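# Unpeg postcards, stack on mat, box the clothespins

## Task

Remove every postcard from the line and lay them in one flat pile on the mat, then drop all the clothespins into the box; nothing may fall off or be left off the table.

## Robot and tools

Robot: two arms, left_arm and right_arm, each with a two-finger parallel gripper and a wrist camera. All positions use the scene frame: origin at table-top height halfway between the nominal arm bases, +x pointing away from the robot over the table, +y toward left_arm, +z up. Image left/right does not match arm names. Measured bases: left_arm at (-0.041, +0.318, 0) m, right_arm at (-0.002, -0.351, 0) m. A camera stand is fixed behind the arms. Each gripper's fingers point along its own +z and close along its own y. end_effector_position is the point between the finger pads, roughly 1 cm short of the tips.

execute_actions(actions, cameras): actions is a list of actions; each action is a table of up to 15 rows, one row per 1/30 s step, and a shorter table repeats its final row to fill 15 steps. Every row holds 14 numbers in [-1, 1]: left_arm dx, dy, dz, rx, ry, rz, opening, then right_arm in the same order, always both arms. dx..rz are an offset, along scene axes, from that arm's Hand target as it stood when the action began (every row counts from that same start, not from the prior row; rotation turns about the Hand target position). Scale: 1.0 = 0.6 m or 180 degrees; rx, ry, rz form one rotation vector. Sending the same offset again moves further. opening is absolute: +1 fully open (0.093 m), -1 closed. Six zeros re-command the current Hand target. cameras: list of names, ["all"], or []; default shows all only when actions is empty.

move(target, speed, blend, opening_speed, grip_force, blocking, cameras): drives grippers in straight lines. target is one 14-number row (same layout and scale as above) or a list of up to 15 such rows; every row is an offset from the Hand targets at the start of the move, not from the previous row. speed: m/s per arm path, 0.002 to 2.9, default 0.25 (rotation up to twice that in rad/s); one value or one per row. blend: corner rounding in metres for a list, default 0 (stop at each row). opening_speed: rate of opening change per second on the -1..+1 scale, at least 0.2. grip_force: newtons per finger pad, 10 to 50 (50 full); one value or one per arm; it persists, and lower values close slowly. blocking=false returns after about 0.5 s while the motion continues. The whole move is capped at 10 s. Paths do not avoid obstacles or the other arm. The result adds a "move:" line: done, off_target, moving, held or fault, plus limits=paced (pose clipped) or limits=held (steps withheld). done means within 10 mm and 2 degrees; neither done nor off_target tells you about contact.

wait(seconds 0 to 10, cameras): lets time pass holding commands; a running move continues. stop(cameras): brakes a running move. zoom_image(camera, region=[x0, y0, x1, y1] pixels, top-left origin, at most 504 x 504): enlarges part of a camera's newest image. read_manual(section="licences"): licence text only. finished_scene(scene): ends the current scene irrevocably; pass its number.

Cameras: cam_head_left, cam_head_right, cam_high (504x504 each), cam_left_wrist, cam_right_wrist (896x504). Calibration is approximate (fixed cameras can be off by a few degrees and millimetres); wrist images can lag during motion.

Results: end_effector_position (m) and end_effector_quat_wxyz in scene frame; Hand target (last commanded pose after clipping, the base for next offsets); Tool commands; grip_measured; Joint positions (last entry per arm is finger opening in m); Joint torques (include arm weight, wrap at ±28 N m on joints 1-3); Joint velocities, possibly shown as within noise; step readings of position for action calls. Grippers often settle short of or below the target, especially at long reach; check position and tilt after each motion and send the remaining distance as an offset. Commanded orientation is limited to 40 degrees from the measured one per step. Small moves may not happen or may drift sideways.

Gripping: grip_measured runs +1 open to -1 closed; pads meet near -0.94, and each millimetre of object width adds about 0.0208; readings may sit up to 0.02 high. For a firm grip on a rigid piece, send at least 0.24 below the reading for its width; keep sending that value to hold; release with a value well above it. A reading below -0.94 does not prove a thin item is held. Remember a 0 in the opening slot is a real command: resend the current value to leave a gripper unchanged.

Avoid: arms or grippers touching each other (a grip on the other arm's fingers counts), hard hits on the table or fixtures, fast contact, targets far past a contact, dropping or releasing moving items, objects falling or resting off the table, strain on wrist-camera cables, paths near an arm's own base (go around), long stretched holds or pushes toward unreachable poses (motor heat: MOTOR HOT at 75 °C, fold and idle at 90 °C, collapse at 100 °C). To end a push, command the target back past the gripper. Loose objects may occasionally be nudged by outside forces.

Each tool is called after "Emit:" as a command line: name --argument value for each argument, lists and objects as JSON in quotes; but a table of rows of numbers goes row by row, as --pt "numbers of a row", without its own name.

## Session

I'll start by looking at the scene.

Emit:
execute_actions --actions '[]' --cameras '["all"]'

Scene clock: 0.00 s.
left_arm: end_effector_position=(+0.3417, +0.3034, +0.0912) grip_measured=+1.000 end_effector_quat_wxyz=(+0.567, +0.010, +0.824, -0.002) | right_arm: end_effector_position=(+0.3726, -0.3762, +0.0919) grip_measured=+1.000 end_effector_quat_wxyz=(+0.571, +0.038, +0.820, +0.006)
Joint positions: left_arm=[-0.05 1.5 0.351 0.782 -0.036 -0.006 0.093] | right_arm=[-0.083 1.476 0.321 0.8 -0.053 0.037 0.093]
Joint velocities: within noise
Joint torques (N m): no reading
Heat: left arm: 24 °C; right arm: 25 °C.
Hand target: left_arm +0.3431, +0.3033, +0.0942; +0.569, +0.010, +0.822, -0.002 | right_arm +0.3753, -0.3765, +0.0978; +0.578, +0.037, +0.815, +0.006
Tool commands: left_gripper/opening=+1.0 right_gripper/opening=+1.0

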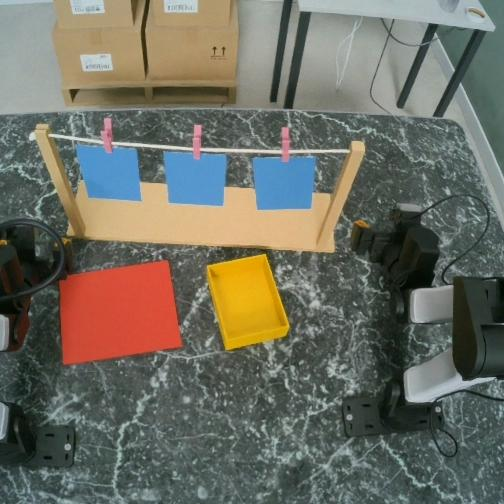

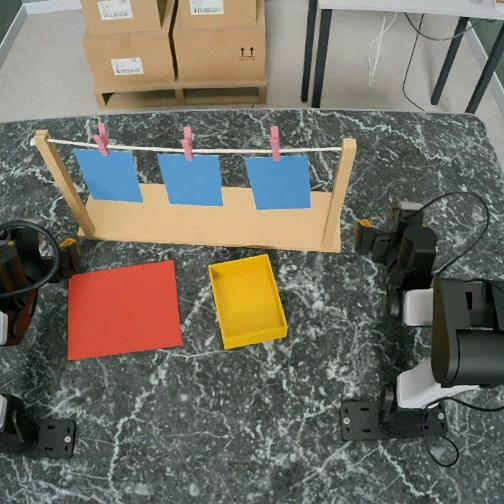

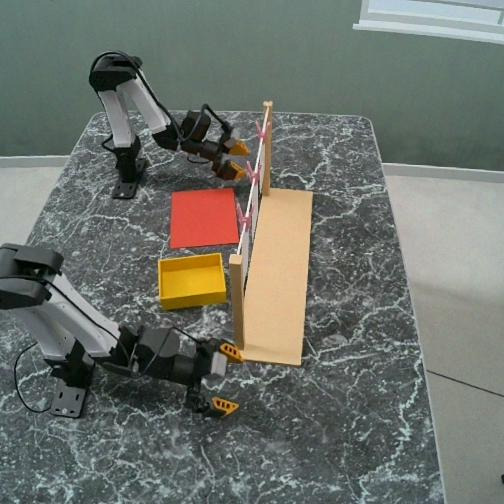

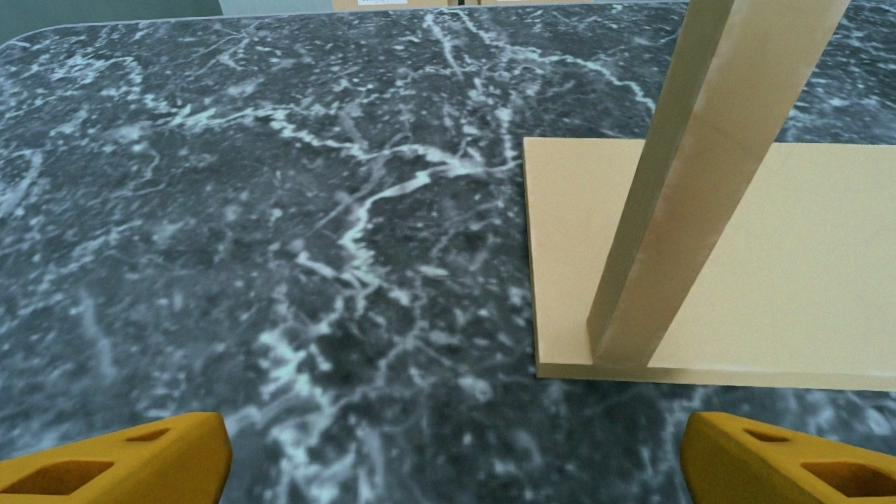

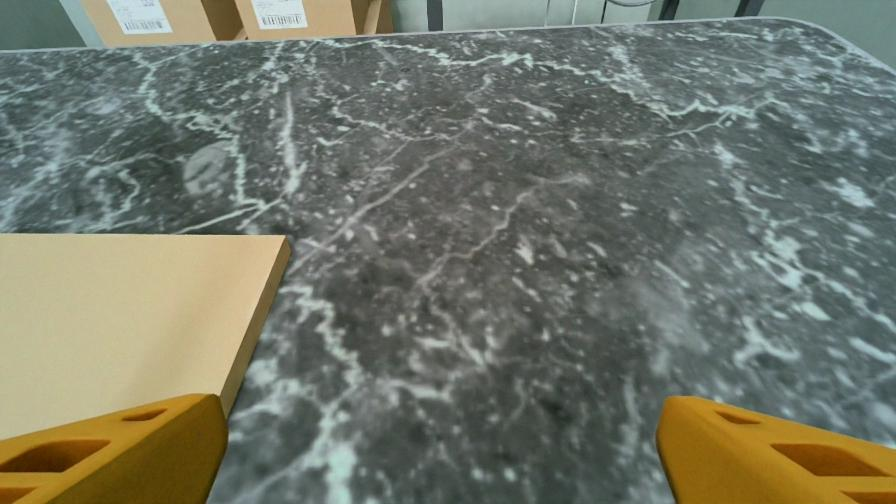

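Emit:
zoom_image --camera "cam_head_left" --region '[20, 100, 380, 260]'

Emit:
zoom_image --camera "cam_head_right" --region '[20, 100, 380, 260]'

Emit:
zoom_image --camera "cam_high" --region '[140, 80, 340, 380]'

Scaled by 1.400 from the camera's 504x504 image, which has a finer 720x720 frame.

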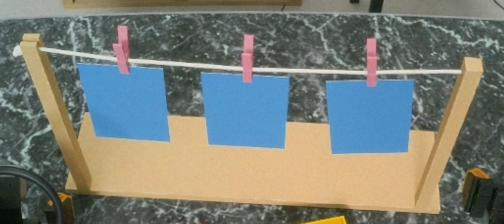

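Scaled by 1.400 from the camera's 504x504 image, which has a finer 720x720 frame.

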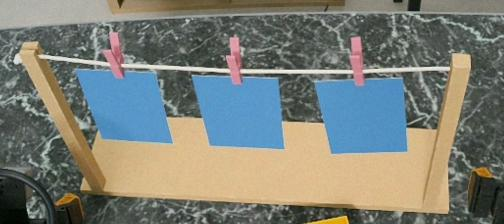

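Scaled by 1.680 from the camera's 504x504 image, which has a finer 720x720 frame.

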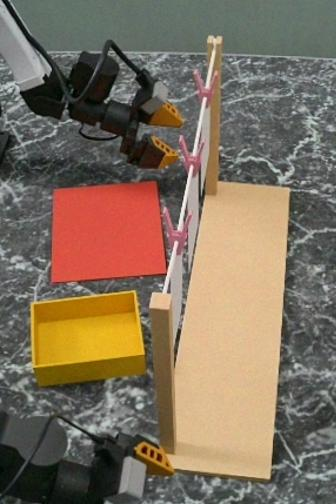

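Emit:
zoom_image --camera "cam_head_left" --region '[60, 105, 180, 225]'

Emit:
zoom_image --camera "cam_head_left" --region '[150, 105, 270, 225]'

Emit:
zoom_image --camera "cam_head_left" --region '[240, 105, 360, 225]'

Emit:
zoom_image --camera "cam_high" --region '[220, 180, 300, 260]'

Emit:
zoom_image --camera "cam_high" --region '[220, 90, 300, 200]'

Scaled by 4.200 from the camera's 504x504 image, which has a finer 720x720 frame.

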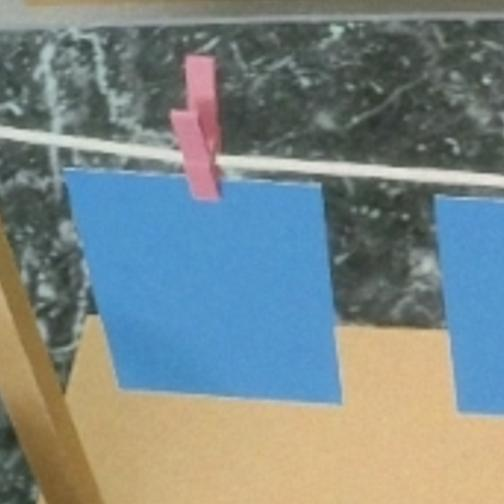

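Scaled by 4.200 from the camera's 504x504 image, which has a finer 720x720 frame.

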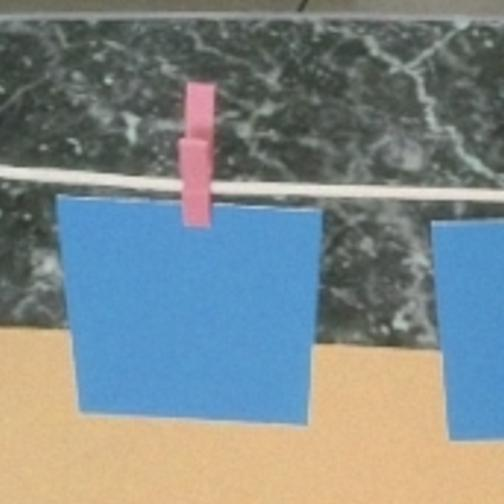

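Scaled by 4.200 from the camera's 504x504 image, which has a finer 720x720 frame.

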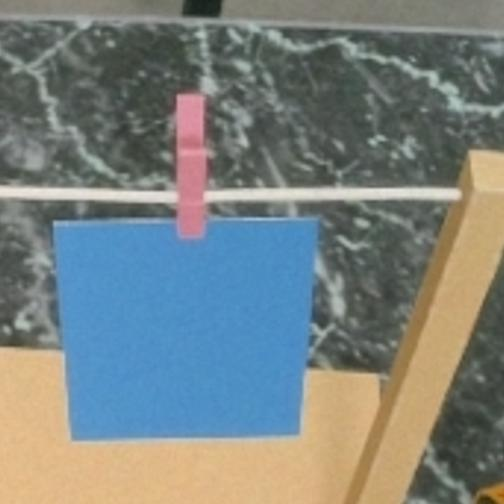

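Scaled by 6.300 from the camera's 504x504 image, which has a finer 720x720 frame.

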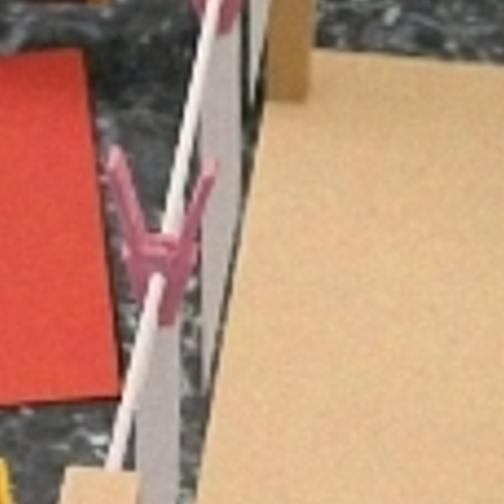

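Scaled by 4.582 from the camera's 504x504 image, which has a finer 720x720 frame.

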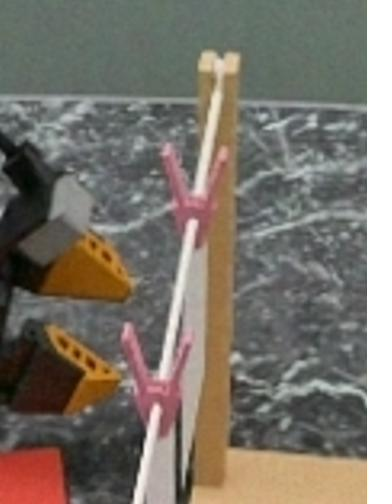

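Emit:
zoom_image --camera "cam_head_right" --region '[60, 105, 180, 225]'

Emit:
zoom_image --camera "cam_head_right" --region '[140, 105, 260, 225]'

Emit:
zoom_image --camera "cam_head_right" --region '[235, 105, 355, 225]'

Emit:
zoom_image --camera "cam_high" --region '[220, 200, 270, 250]'

Emit:
zoom_image --camera "cam_high" --region '[230, 150, 280, 200]'

Emit:
zoom_image --camera "cam_high" --region '[240, 90, 290, 140]'

Emit:
zoom_image --camera "cam_high" --region '[150, 180, 270, 320]'

Emit:
zoom_image --camera "cam_head_left" --region '[40, 240, 300, 380]'

Emit:
zoom_image --camera "cam_head_right" --region '[40, 240, 300, 380]'

Scaled by 4.200 from the camera's 504x504 image, which has a finer 720x720 frame.

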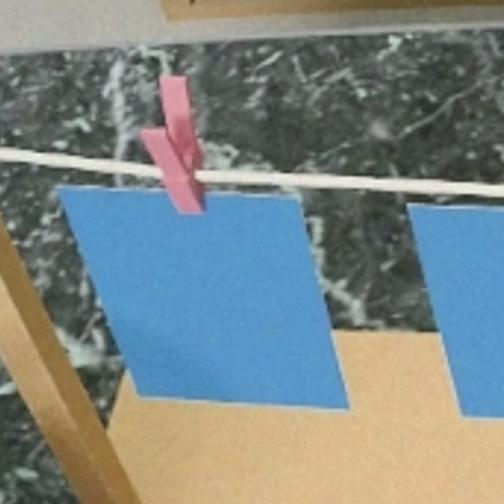

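Scaled by 4.200 from the camera's 504x504 image, which has a finer 720x720 frame.

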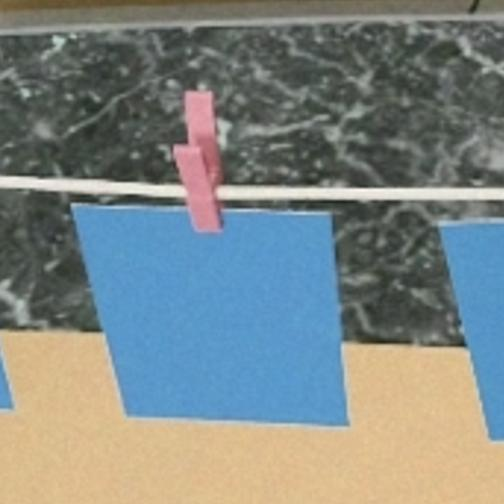

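Scaled by 4.200 from the camera's 504x504 image, which has a finer 720x720 frame.

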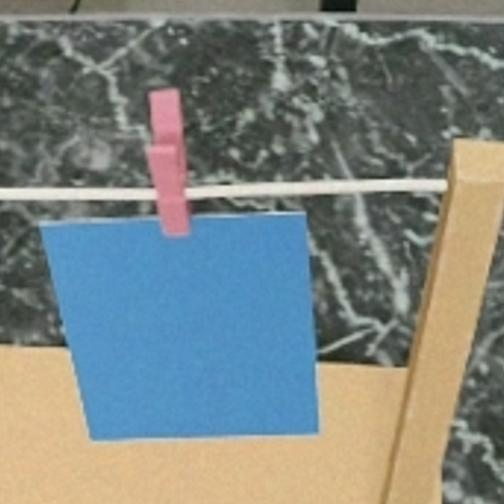

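Scaled by 10.080 from the camera's 504x504 image, which has a finer 720x720 frame.

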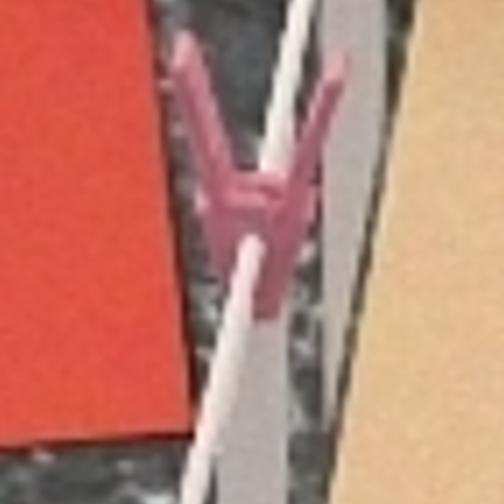

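Scaled by 10.080 from the camera's 504x504 image, which has a finer 720x720 frame.

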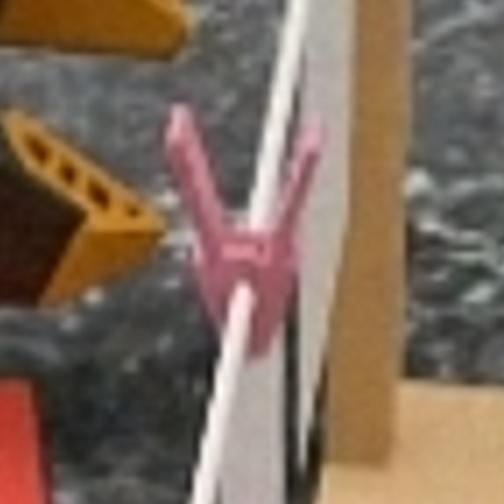

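Scaled by 10.080 from the camera's 504x504 image, which has a finer 720x720 frame.

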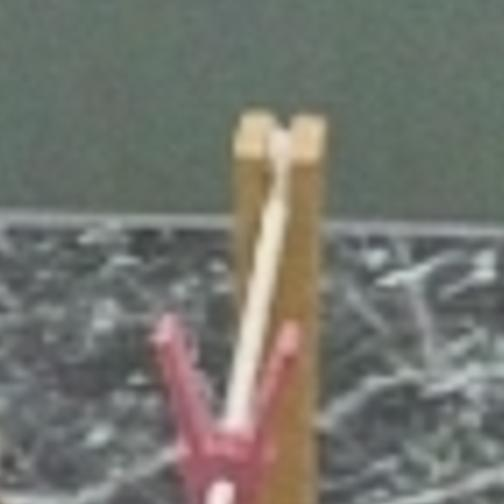

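Scaled by 3.600 from the camera's 504x504 image, which has a finer 720x720 frame.

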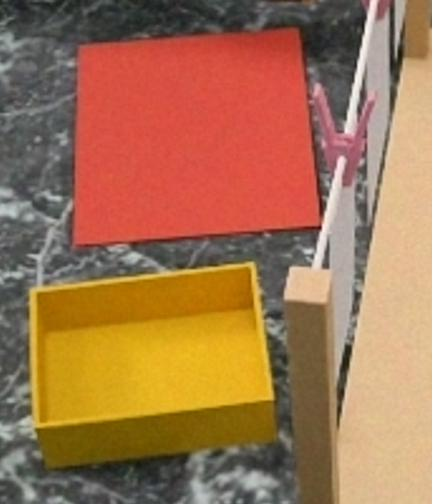

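Scaled by 1.938 from the camera's 504x504 image, which has a finer 720x720 frame.

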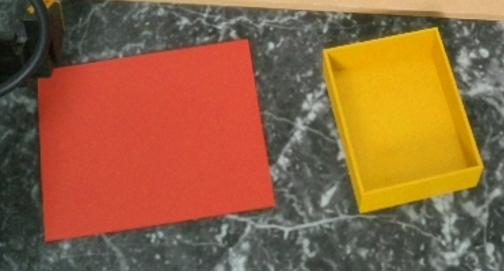

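Scaled by 1.938 from the camera's 504x504 image, which has a finer 720x720 frame.

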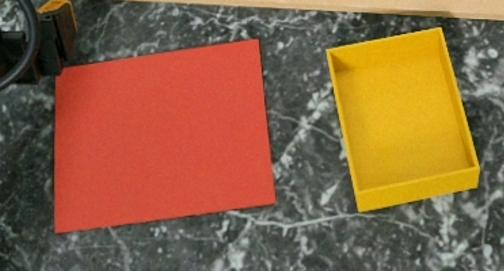

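Emit:
zoom_image --camera "cam_high" --region '[190, 330, 260, 420]'

Emit:
zoom_image --camera "cam_high" --region '[200, 120, 260, 190]'

Emit:
zoom_image --camera "cam_head_left" --region '[330, 190, 440, 300]'

Emit:
zoom_image --camera "cam_head_right" --region '[330, 190, 440, 300]'

Emit:
zoom_image --camera "cam_head_left" --region '[20, 180, 110, 290]'

Emit:
zoom_image --camera "cam_head_right" --region '[20, 180, 110, 290]'

Scaled by 5.600 from the camera's 504x504 image, which has a finer 720x720 frame.

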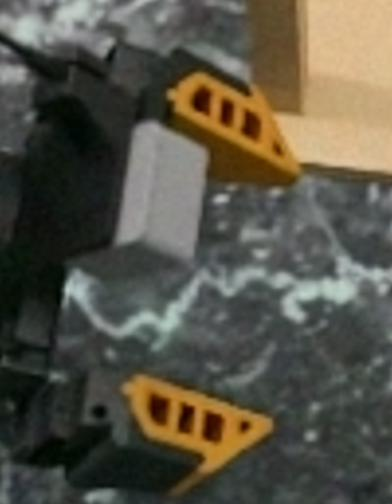

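Scaled by 7.200 from the camera's 504x504 image, which has a finer 720x720 frame.

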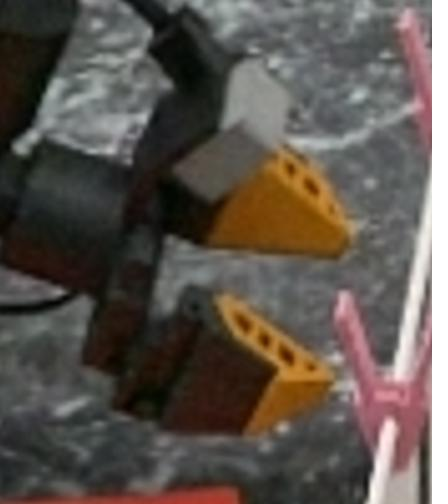

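Scaled by 4.582 from the camera's 504x504 image, which has a finer 720x720 frame.

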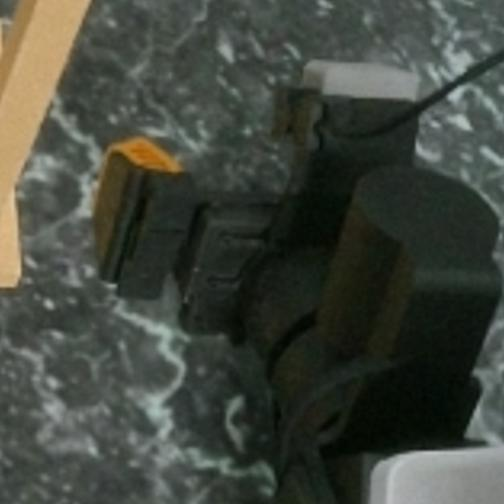

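Scaled by 4.582 from the camera's 504x504 image, which has a finer 720x720 frame.

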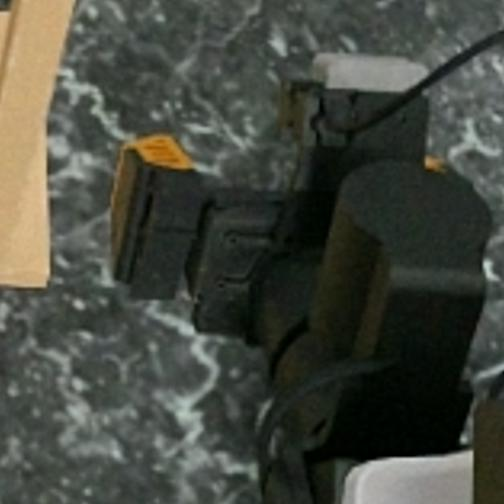

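Scaled by 4.582 from the camera's 504x504 image, which has a finer 720x720 frame.

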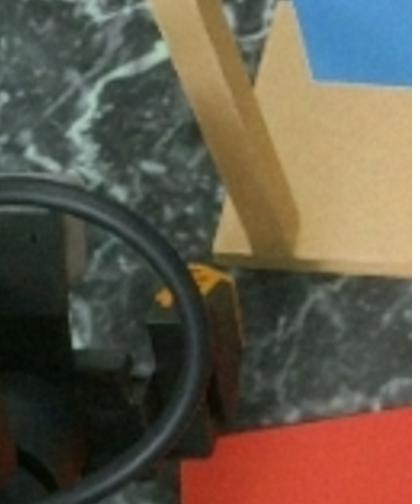

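Scaled by 4.582 from the camera's 504x504 image, which has a finer 720x720 frame.

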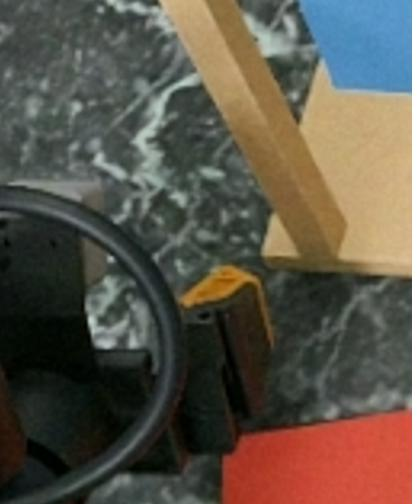

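Emit:
zoom_image --camera "cam_head_left" --region '[290, 130, 380, 260]'

Emit:
zoom_image --camera "cam_head_right" --region '[290, 130, 380, 260]'

Emit:
zoom_image --camera "cam_head_left" --region '[20, 115, 110, 245]'

Emit:
zoom_image --camera "cam_head_right" --region '[20, 115, 110, 245]'

Emit:
zoom_image --camera "cam_high" --region '[200, 240, 320, 380]'

Scaled by 3.877 from the camera's 504x504 image, which has a finer 720x720 frame.

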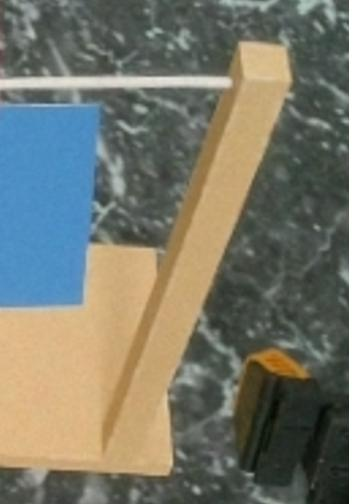

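Scaled by 3.877 from the camera's 504x504 image, which has a finer 720x720 frame.

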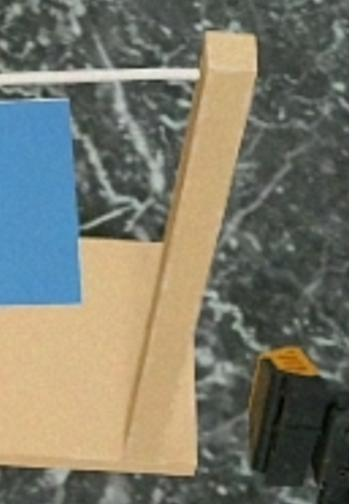

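Scaled by 3.877 from the camera's 504x504 image, which has a finer 720x720 frame.

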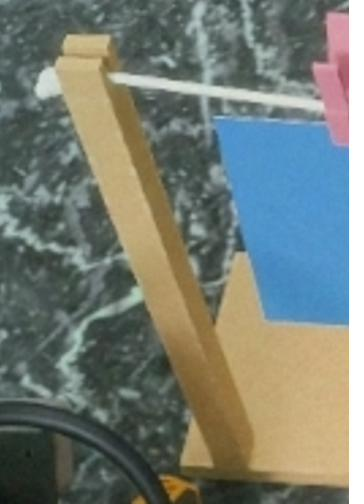

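Scaled by 3.877 from the camera's 504x504 image, which has a finer 720x720 frame.

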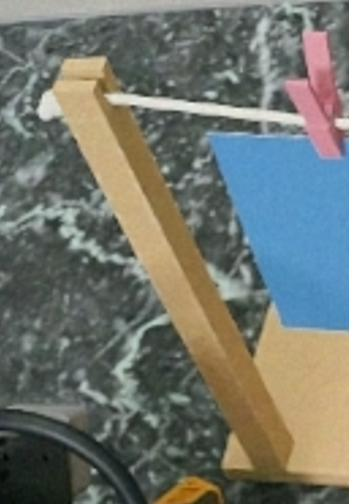

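Scaled by 3.600 from the camera's 504x504 image, which has a finer 720x720 frame.

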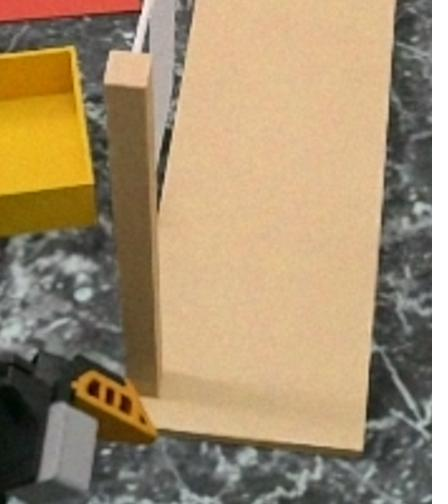

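Emit:
move --pt "-0.0718 -0.1722 0.0930 -0.0374 -0.0488 -0.2060 -0.3 -0.1255 0.0442 0.4703 -0.0659 0.015 0.2074 0.3" --pt "-0.0718 -0.4055 0.1347 -0.0749 -0.0976 -0.4119 -0.3 -0.0505 0.4858 0.5037 -0.1319 0.03 0.4147 0.3" --speed 0.25 --blend '[0.05, 0]' --cameras '["all"]'

Scene clock: 46.13 s.
left_arm: end_effector_position=(+0.2988, +0.0637, +0.1680) grip_measured=-0.298 end_effector_quat_wxyz=(+0.551, +0.425, +0.575, -0.431) | right_arm: end_effector_position=(+0.3417, -0.0865, +0.4031) grip_measured=+0.302 end_effector_quat_wxyz=(+0.421, -0.569, +0.679, +0.197)
Joint positions: left_arm=[-0.299 1.788 0.654 1.092 0.998 0.007 0.031] | right_arm=[0.46 1.815 2.361 -1.274 -0.548 -0.694 0.06]
Joint torques (N m): left_arm=[-0.05 -6.54 8.32 2.07 0.23 -0.03] | right_arm=[0.35 -5.07 8.06 1.29 -0.21 -0.11]
Heat: left arm: 26 °C; right arm: 29 °C.
Hand target: left_arm +0.2999, +0.0600, +0.1749; +0.561, +0.438, +0.555, -0.431 | right_arm +0.3450, -0.0850, +0.4002; +0.416, -0.572, +0.680, +0.194
Off the commanded pose: left_arm 0.008 m, 3 deg | right_arm 0.005 m, 1 deg.
move: off_target (left_arm)
camera_calibration:
cam_left_wrist: T_world_to_cam=[[-0.961215, -0.275188, 0.0183355, 0.303865], [-0.132125, 0.401108, -0.906452, 0.207609], [0.24209, -0.873718, -0.421911, 0.141926], [0, 0, 0, 1]] pos_world=[0.285151, 0.12435, 0.242497]
cam_right_wrist: T_world_to_cam=[[0.927621, -0.305298, 0.215202, -0.432203], [-0.173243, -0.862081, -0.476239, 0.215461], [0.330916, 0.404487, -0.852575, 0.350955], [0, 0, 0, 1]] pos_world=[0.322112, -0.0881627, 0.494838]

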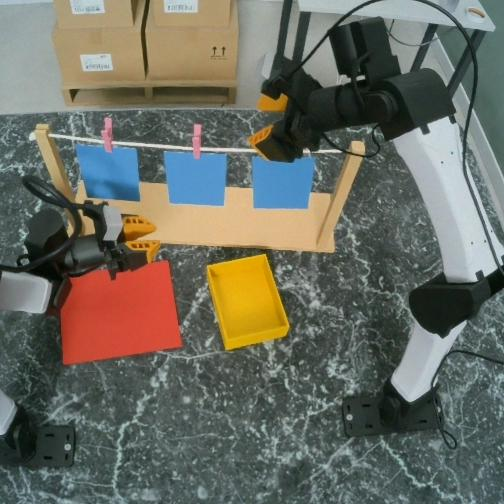

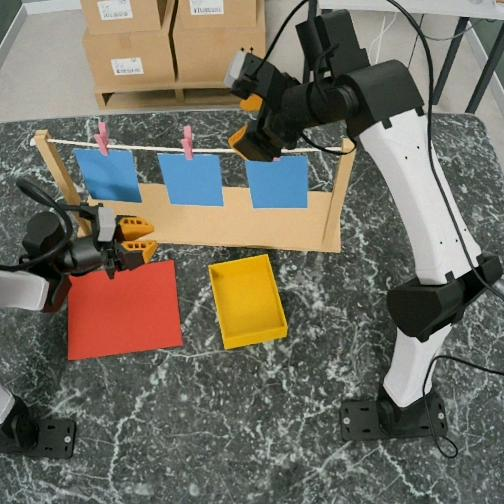

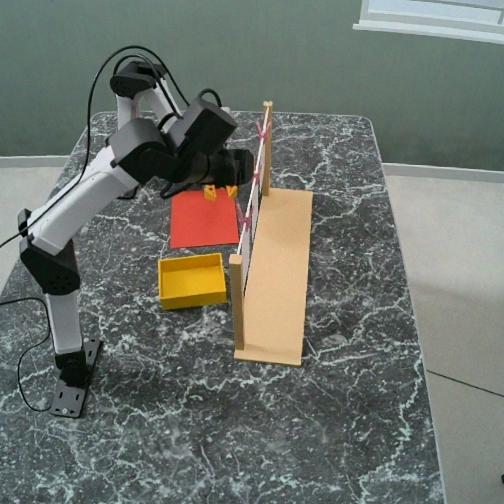

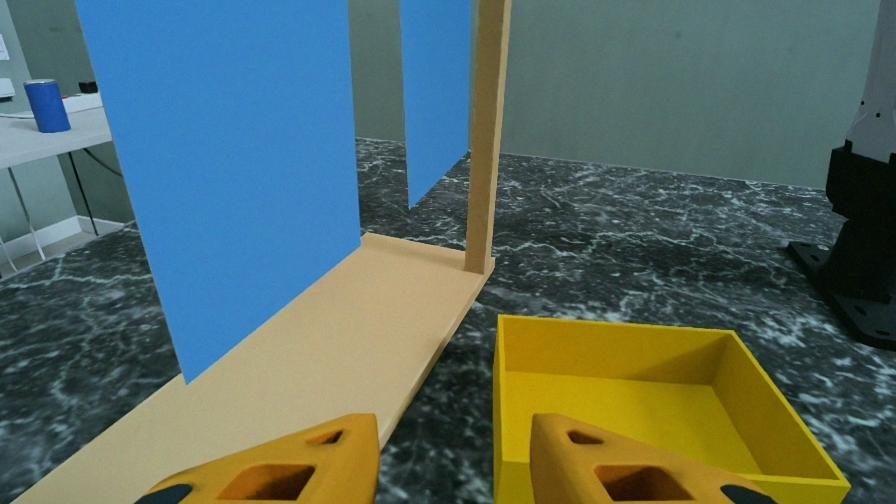

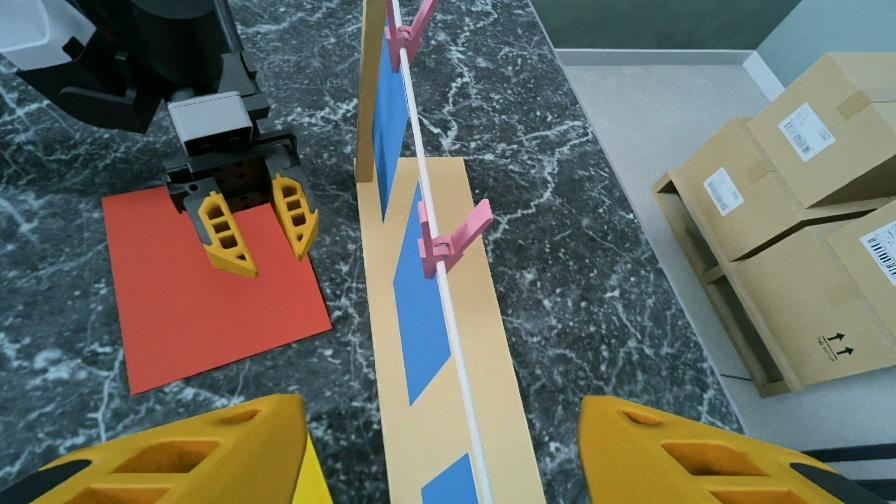

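Emit:
zoom_image --camera "cam_right_wrist" --region '[380, 170, 540, 300]'

Emit:
zoom_image --camera "cam_right_wrist" --region '[350, 0, 510, 130]'

Emit:
zoom_image --camera "cam_head_left" --region '[150, 60, 330, 220]'

Emit:
zoom_image --camera "cam_head_right" --region '[150, 60, 330, 220]'

Emit:
zoom_image --camera "cam_head_left" --region '[60, 180, 200, 300]'

Emit:
zoom_image --camera "cam_high" --region '[180, 90, 300, 210]'

Scaled by 3.150 from the camera's 896x504 image, which has a finer 1280x720 frame.

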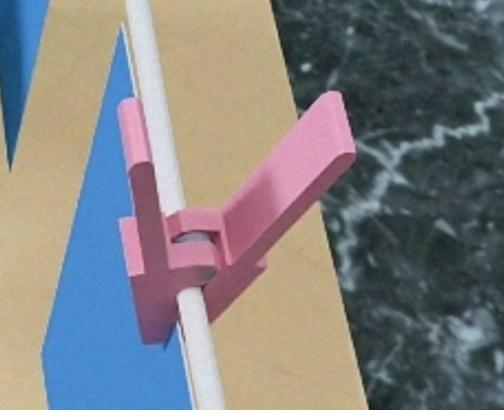

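Scaled by 3.150 from the camera's 896x504 image, which has a finer 1280x720 frame.

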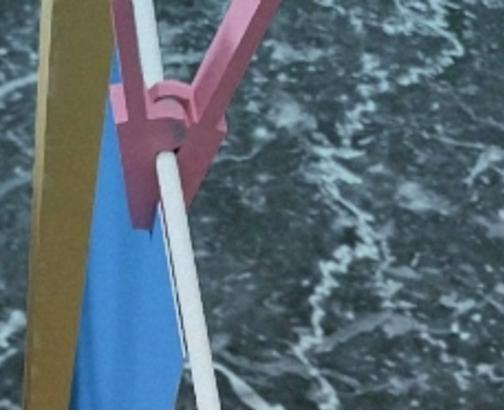

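Scaled by 2.800 from the camera's 504x504 image, which has a finer 720x720 frame.

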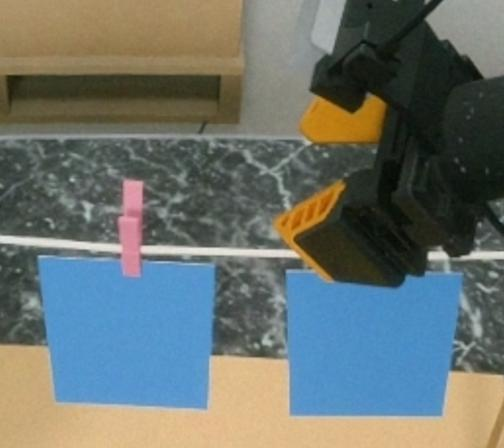

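Scaled by 2.800 from the camera's 504x504 image, which has a finer 720x720 frame.

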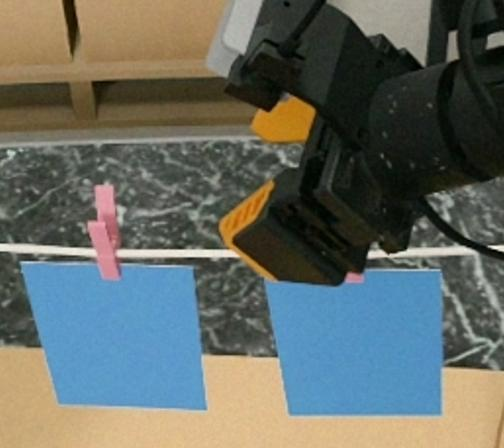

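Scaled by 3.600 from the camera's 504x504 image, which has a finer 720x720 frame.

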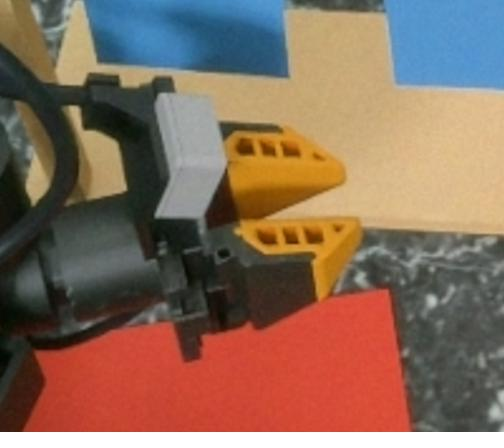

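Scaled by 4.200 from the camera's 504x504 image, which has a finer 720x720 frame.

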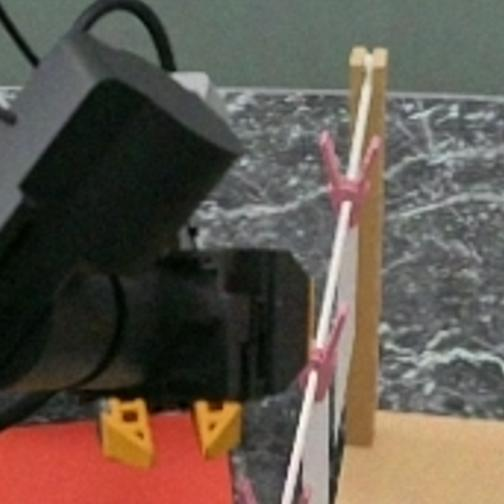

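Emit:
move --target '[0.0018,-0.265,-0.0048,0,0,-0.0528,-0.3,0.005,-0.1667,-0.0295,0,0,0,0.3]' --speed 0.2 --cameras '["all"]'

Scene clock: 68.23 s.
left_arm: end_effector_position=(+0.2941, -0.0966, +0.1702) grip_measured=-0.298 end_effector_quat_wxyz=(+0.512, +0.484, +0.521, -0.482) | right_arm: end_effector_position=(+0.3582, -0.1835, +0.3740) grip_measured=+0.302 end_effector_quat_wxyz=(+0.409, -0.569, +0.686, +0.195)
Joint positions: left_arm=[-0.647 2.077 1.089 0.973 0.852 0.004 0.031] | right_arm=[0.152 1.747 2.189 -1.371 -0.743 -0.983 0.06]
Joint torques (N m): left_arm=[0.54 -9.68 9.21 1.91 -0.12 -0.02] | right_arm=[-0.06 -8.83 5.71 1.1 -0.54 -0.13]
Heat: left arm: 27 °C; right arm: 30 °C.
Hand target: left_arm +0.3012, -0.0990, +0.1721; +0.523, +0.483, +0.517, -0.476 | right_arm +0.3480, -0.1851, +0.3823; +0.416, -0.572, +0.680, +0.194
Off the commanded pose: left_arm 0.008 m, 1 deg | right_arm 0.013 m, 1 deg.
move: off_target (right_arm)
camera_calibration:
cam_left_wrist: T_world_to_cam=[[-0.997124, -0.0757628, -0.00182062, 0.288439], [-0.0294224, 0.409148, -0.911994, 0.24481], [0.0698401, -0.909317, -0.4102, 0.049249], [0, 0, 0, 1]] pos_world=[0.291373, -0.0335277, 0.243992]
cam_right_wrist: T_world_to_cam=[[0.92959, -0.307258, 0.203604, -0.467622], [-0.18783, -0.870155, -0.455576, 0.116863], [0.317147, 0.385256, -0.8666, 0.3665], [0, 0, 0, 1]] pos_world=[0.340413, -0.183189, 0.466059]

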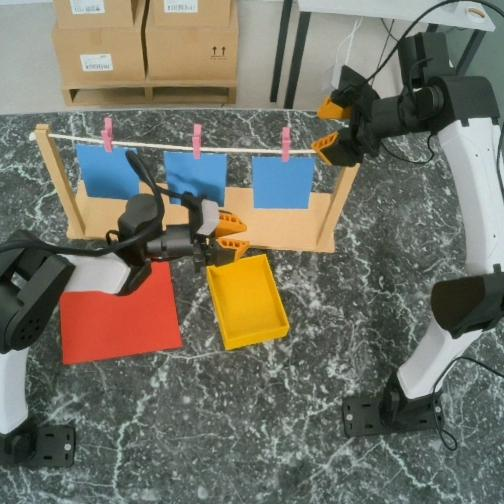

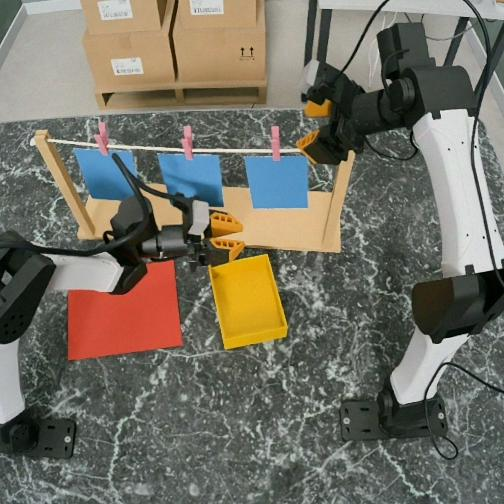

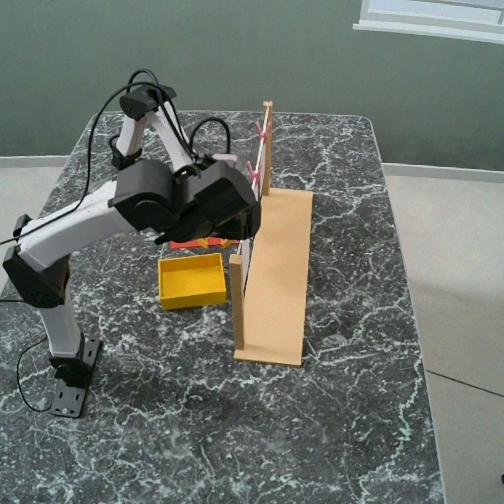

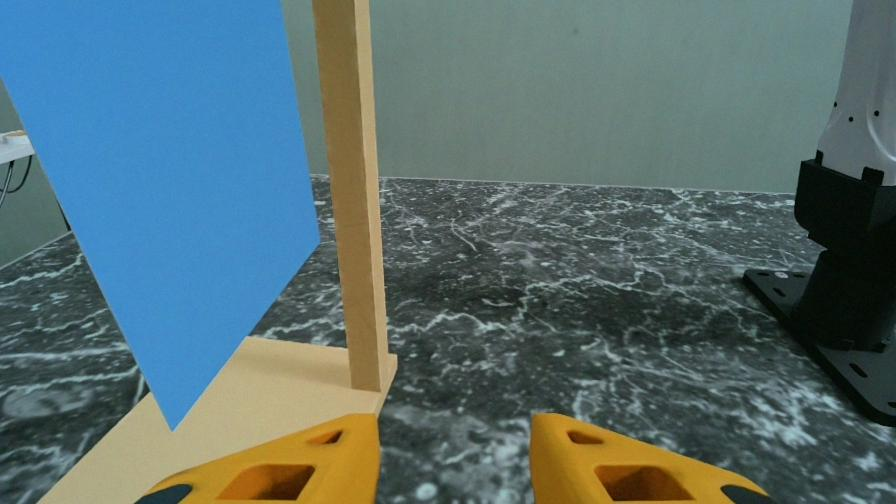

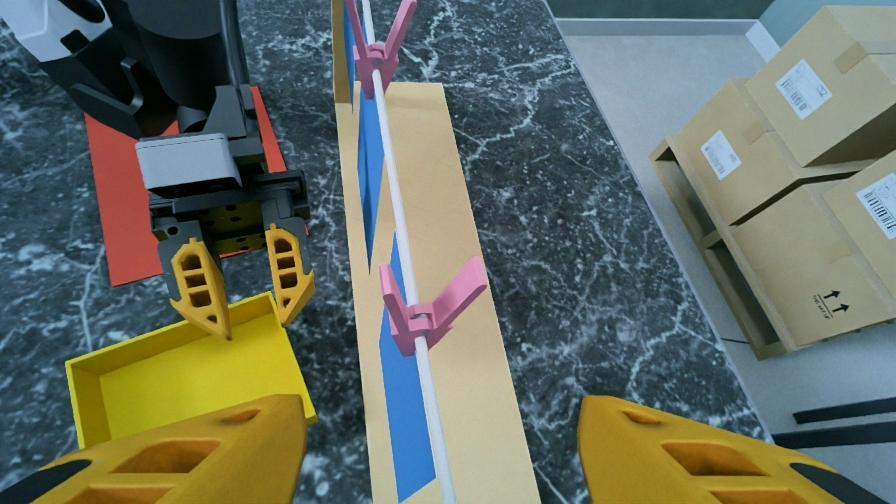

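Emit:
zoom_image --camera "cam_head_left" --region '[90, 130, 270, 280]'

Emit:
zoom_image --camera "cam_head_right" --region '[90, 130, 270, 280]'

Emit:
zoom_image --camera "cam_high" --region '[140, 90, 300, 260]'

Emit:
zoom_image --camera "cam_right_wrist" --region '[330, 230, 530, 370]'

Emit:
zoom_image --camera "cam_head_left" --region '[250, 70, 370, 190]'

Emit:
zoom_image --camera "cam_head_right" --region '[250, 70, 370, 190]'

Scaled by 2.800 from the camera's 504x504 image, which has a finer 720x720 frame.

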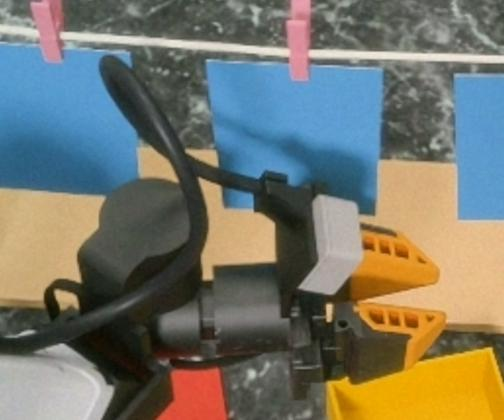

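Scaled by 2.800 from the camera's 504x504 image, which has a finer 720x720 frame.

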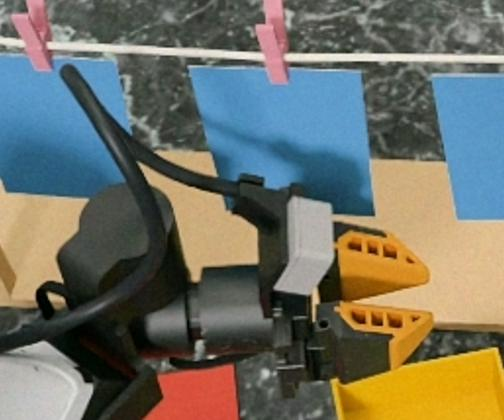

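Scaled by 2.965 from the camera's 504x504 image, which has a finer 720x720 frame.

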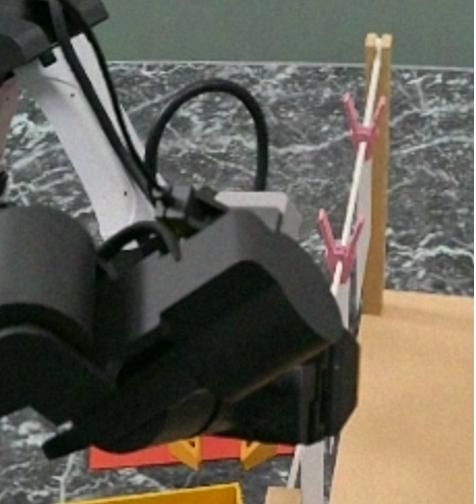

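Scaled by 2.520 from the camera's 896x504 image, which has a finer 1280x720 frame.

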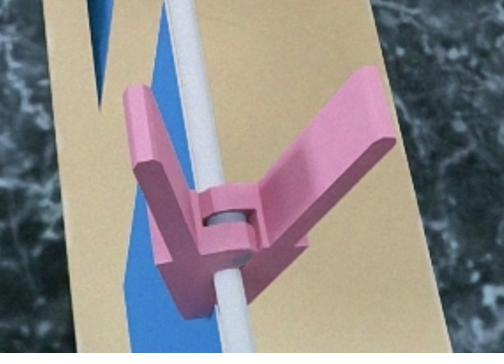

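Scaled by 4.200 from the camera's 504x504 image, which has a finer 720x720 frame.

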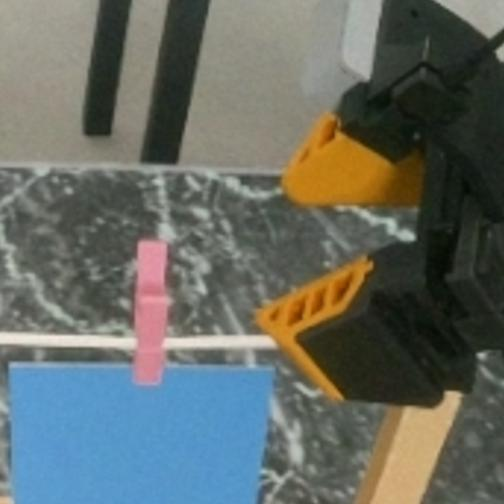

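Scaled by 4.200 from the camera's 504x504 image, which has a finer 720x720 frame.

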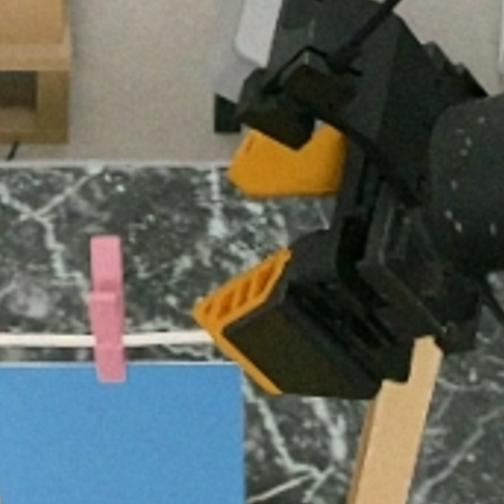

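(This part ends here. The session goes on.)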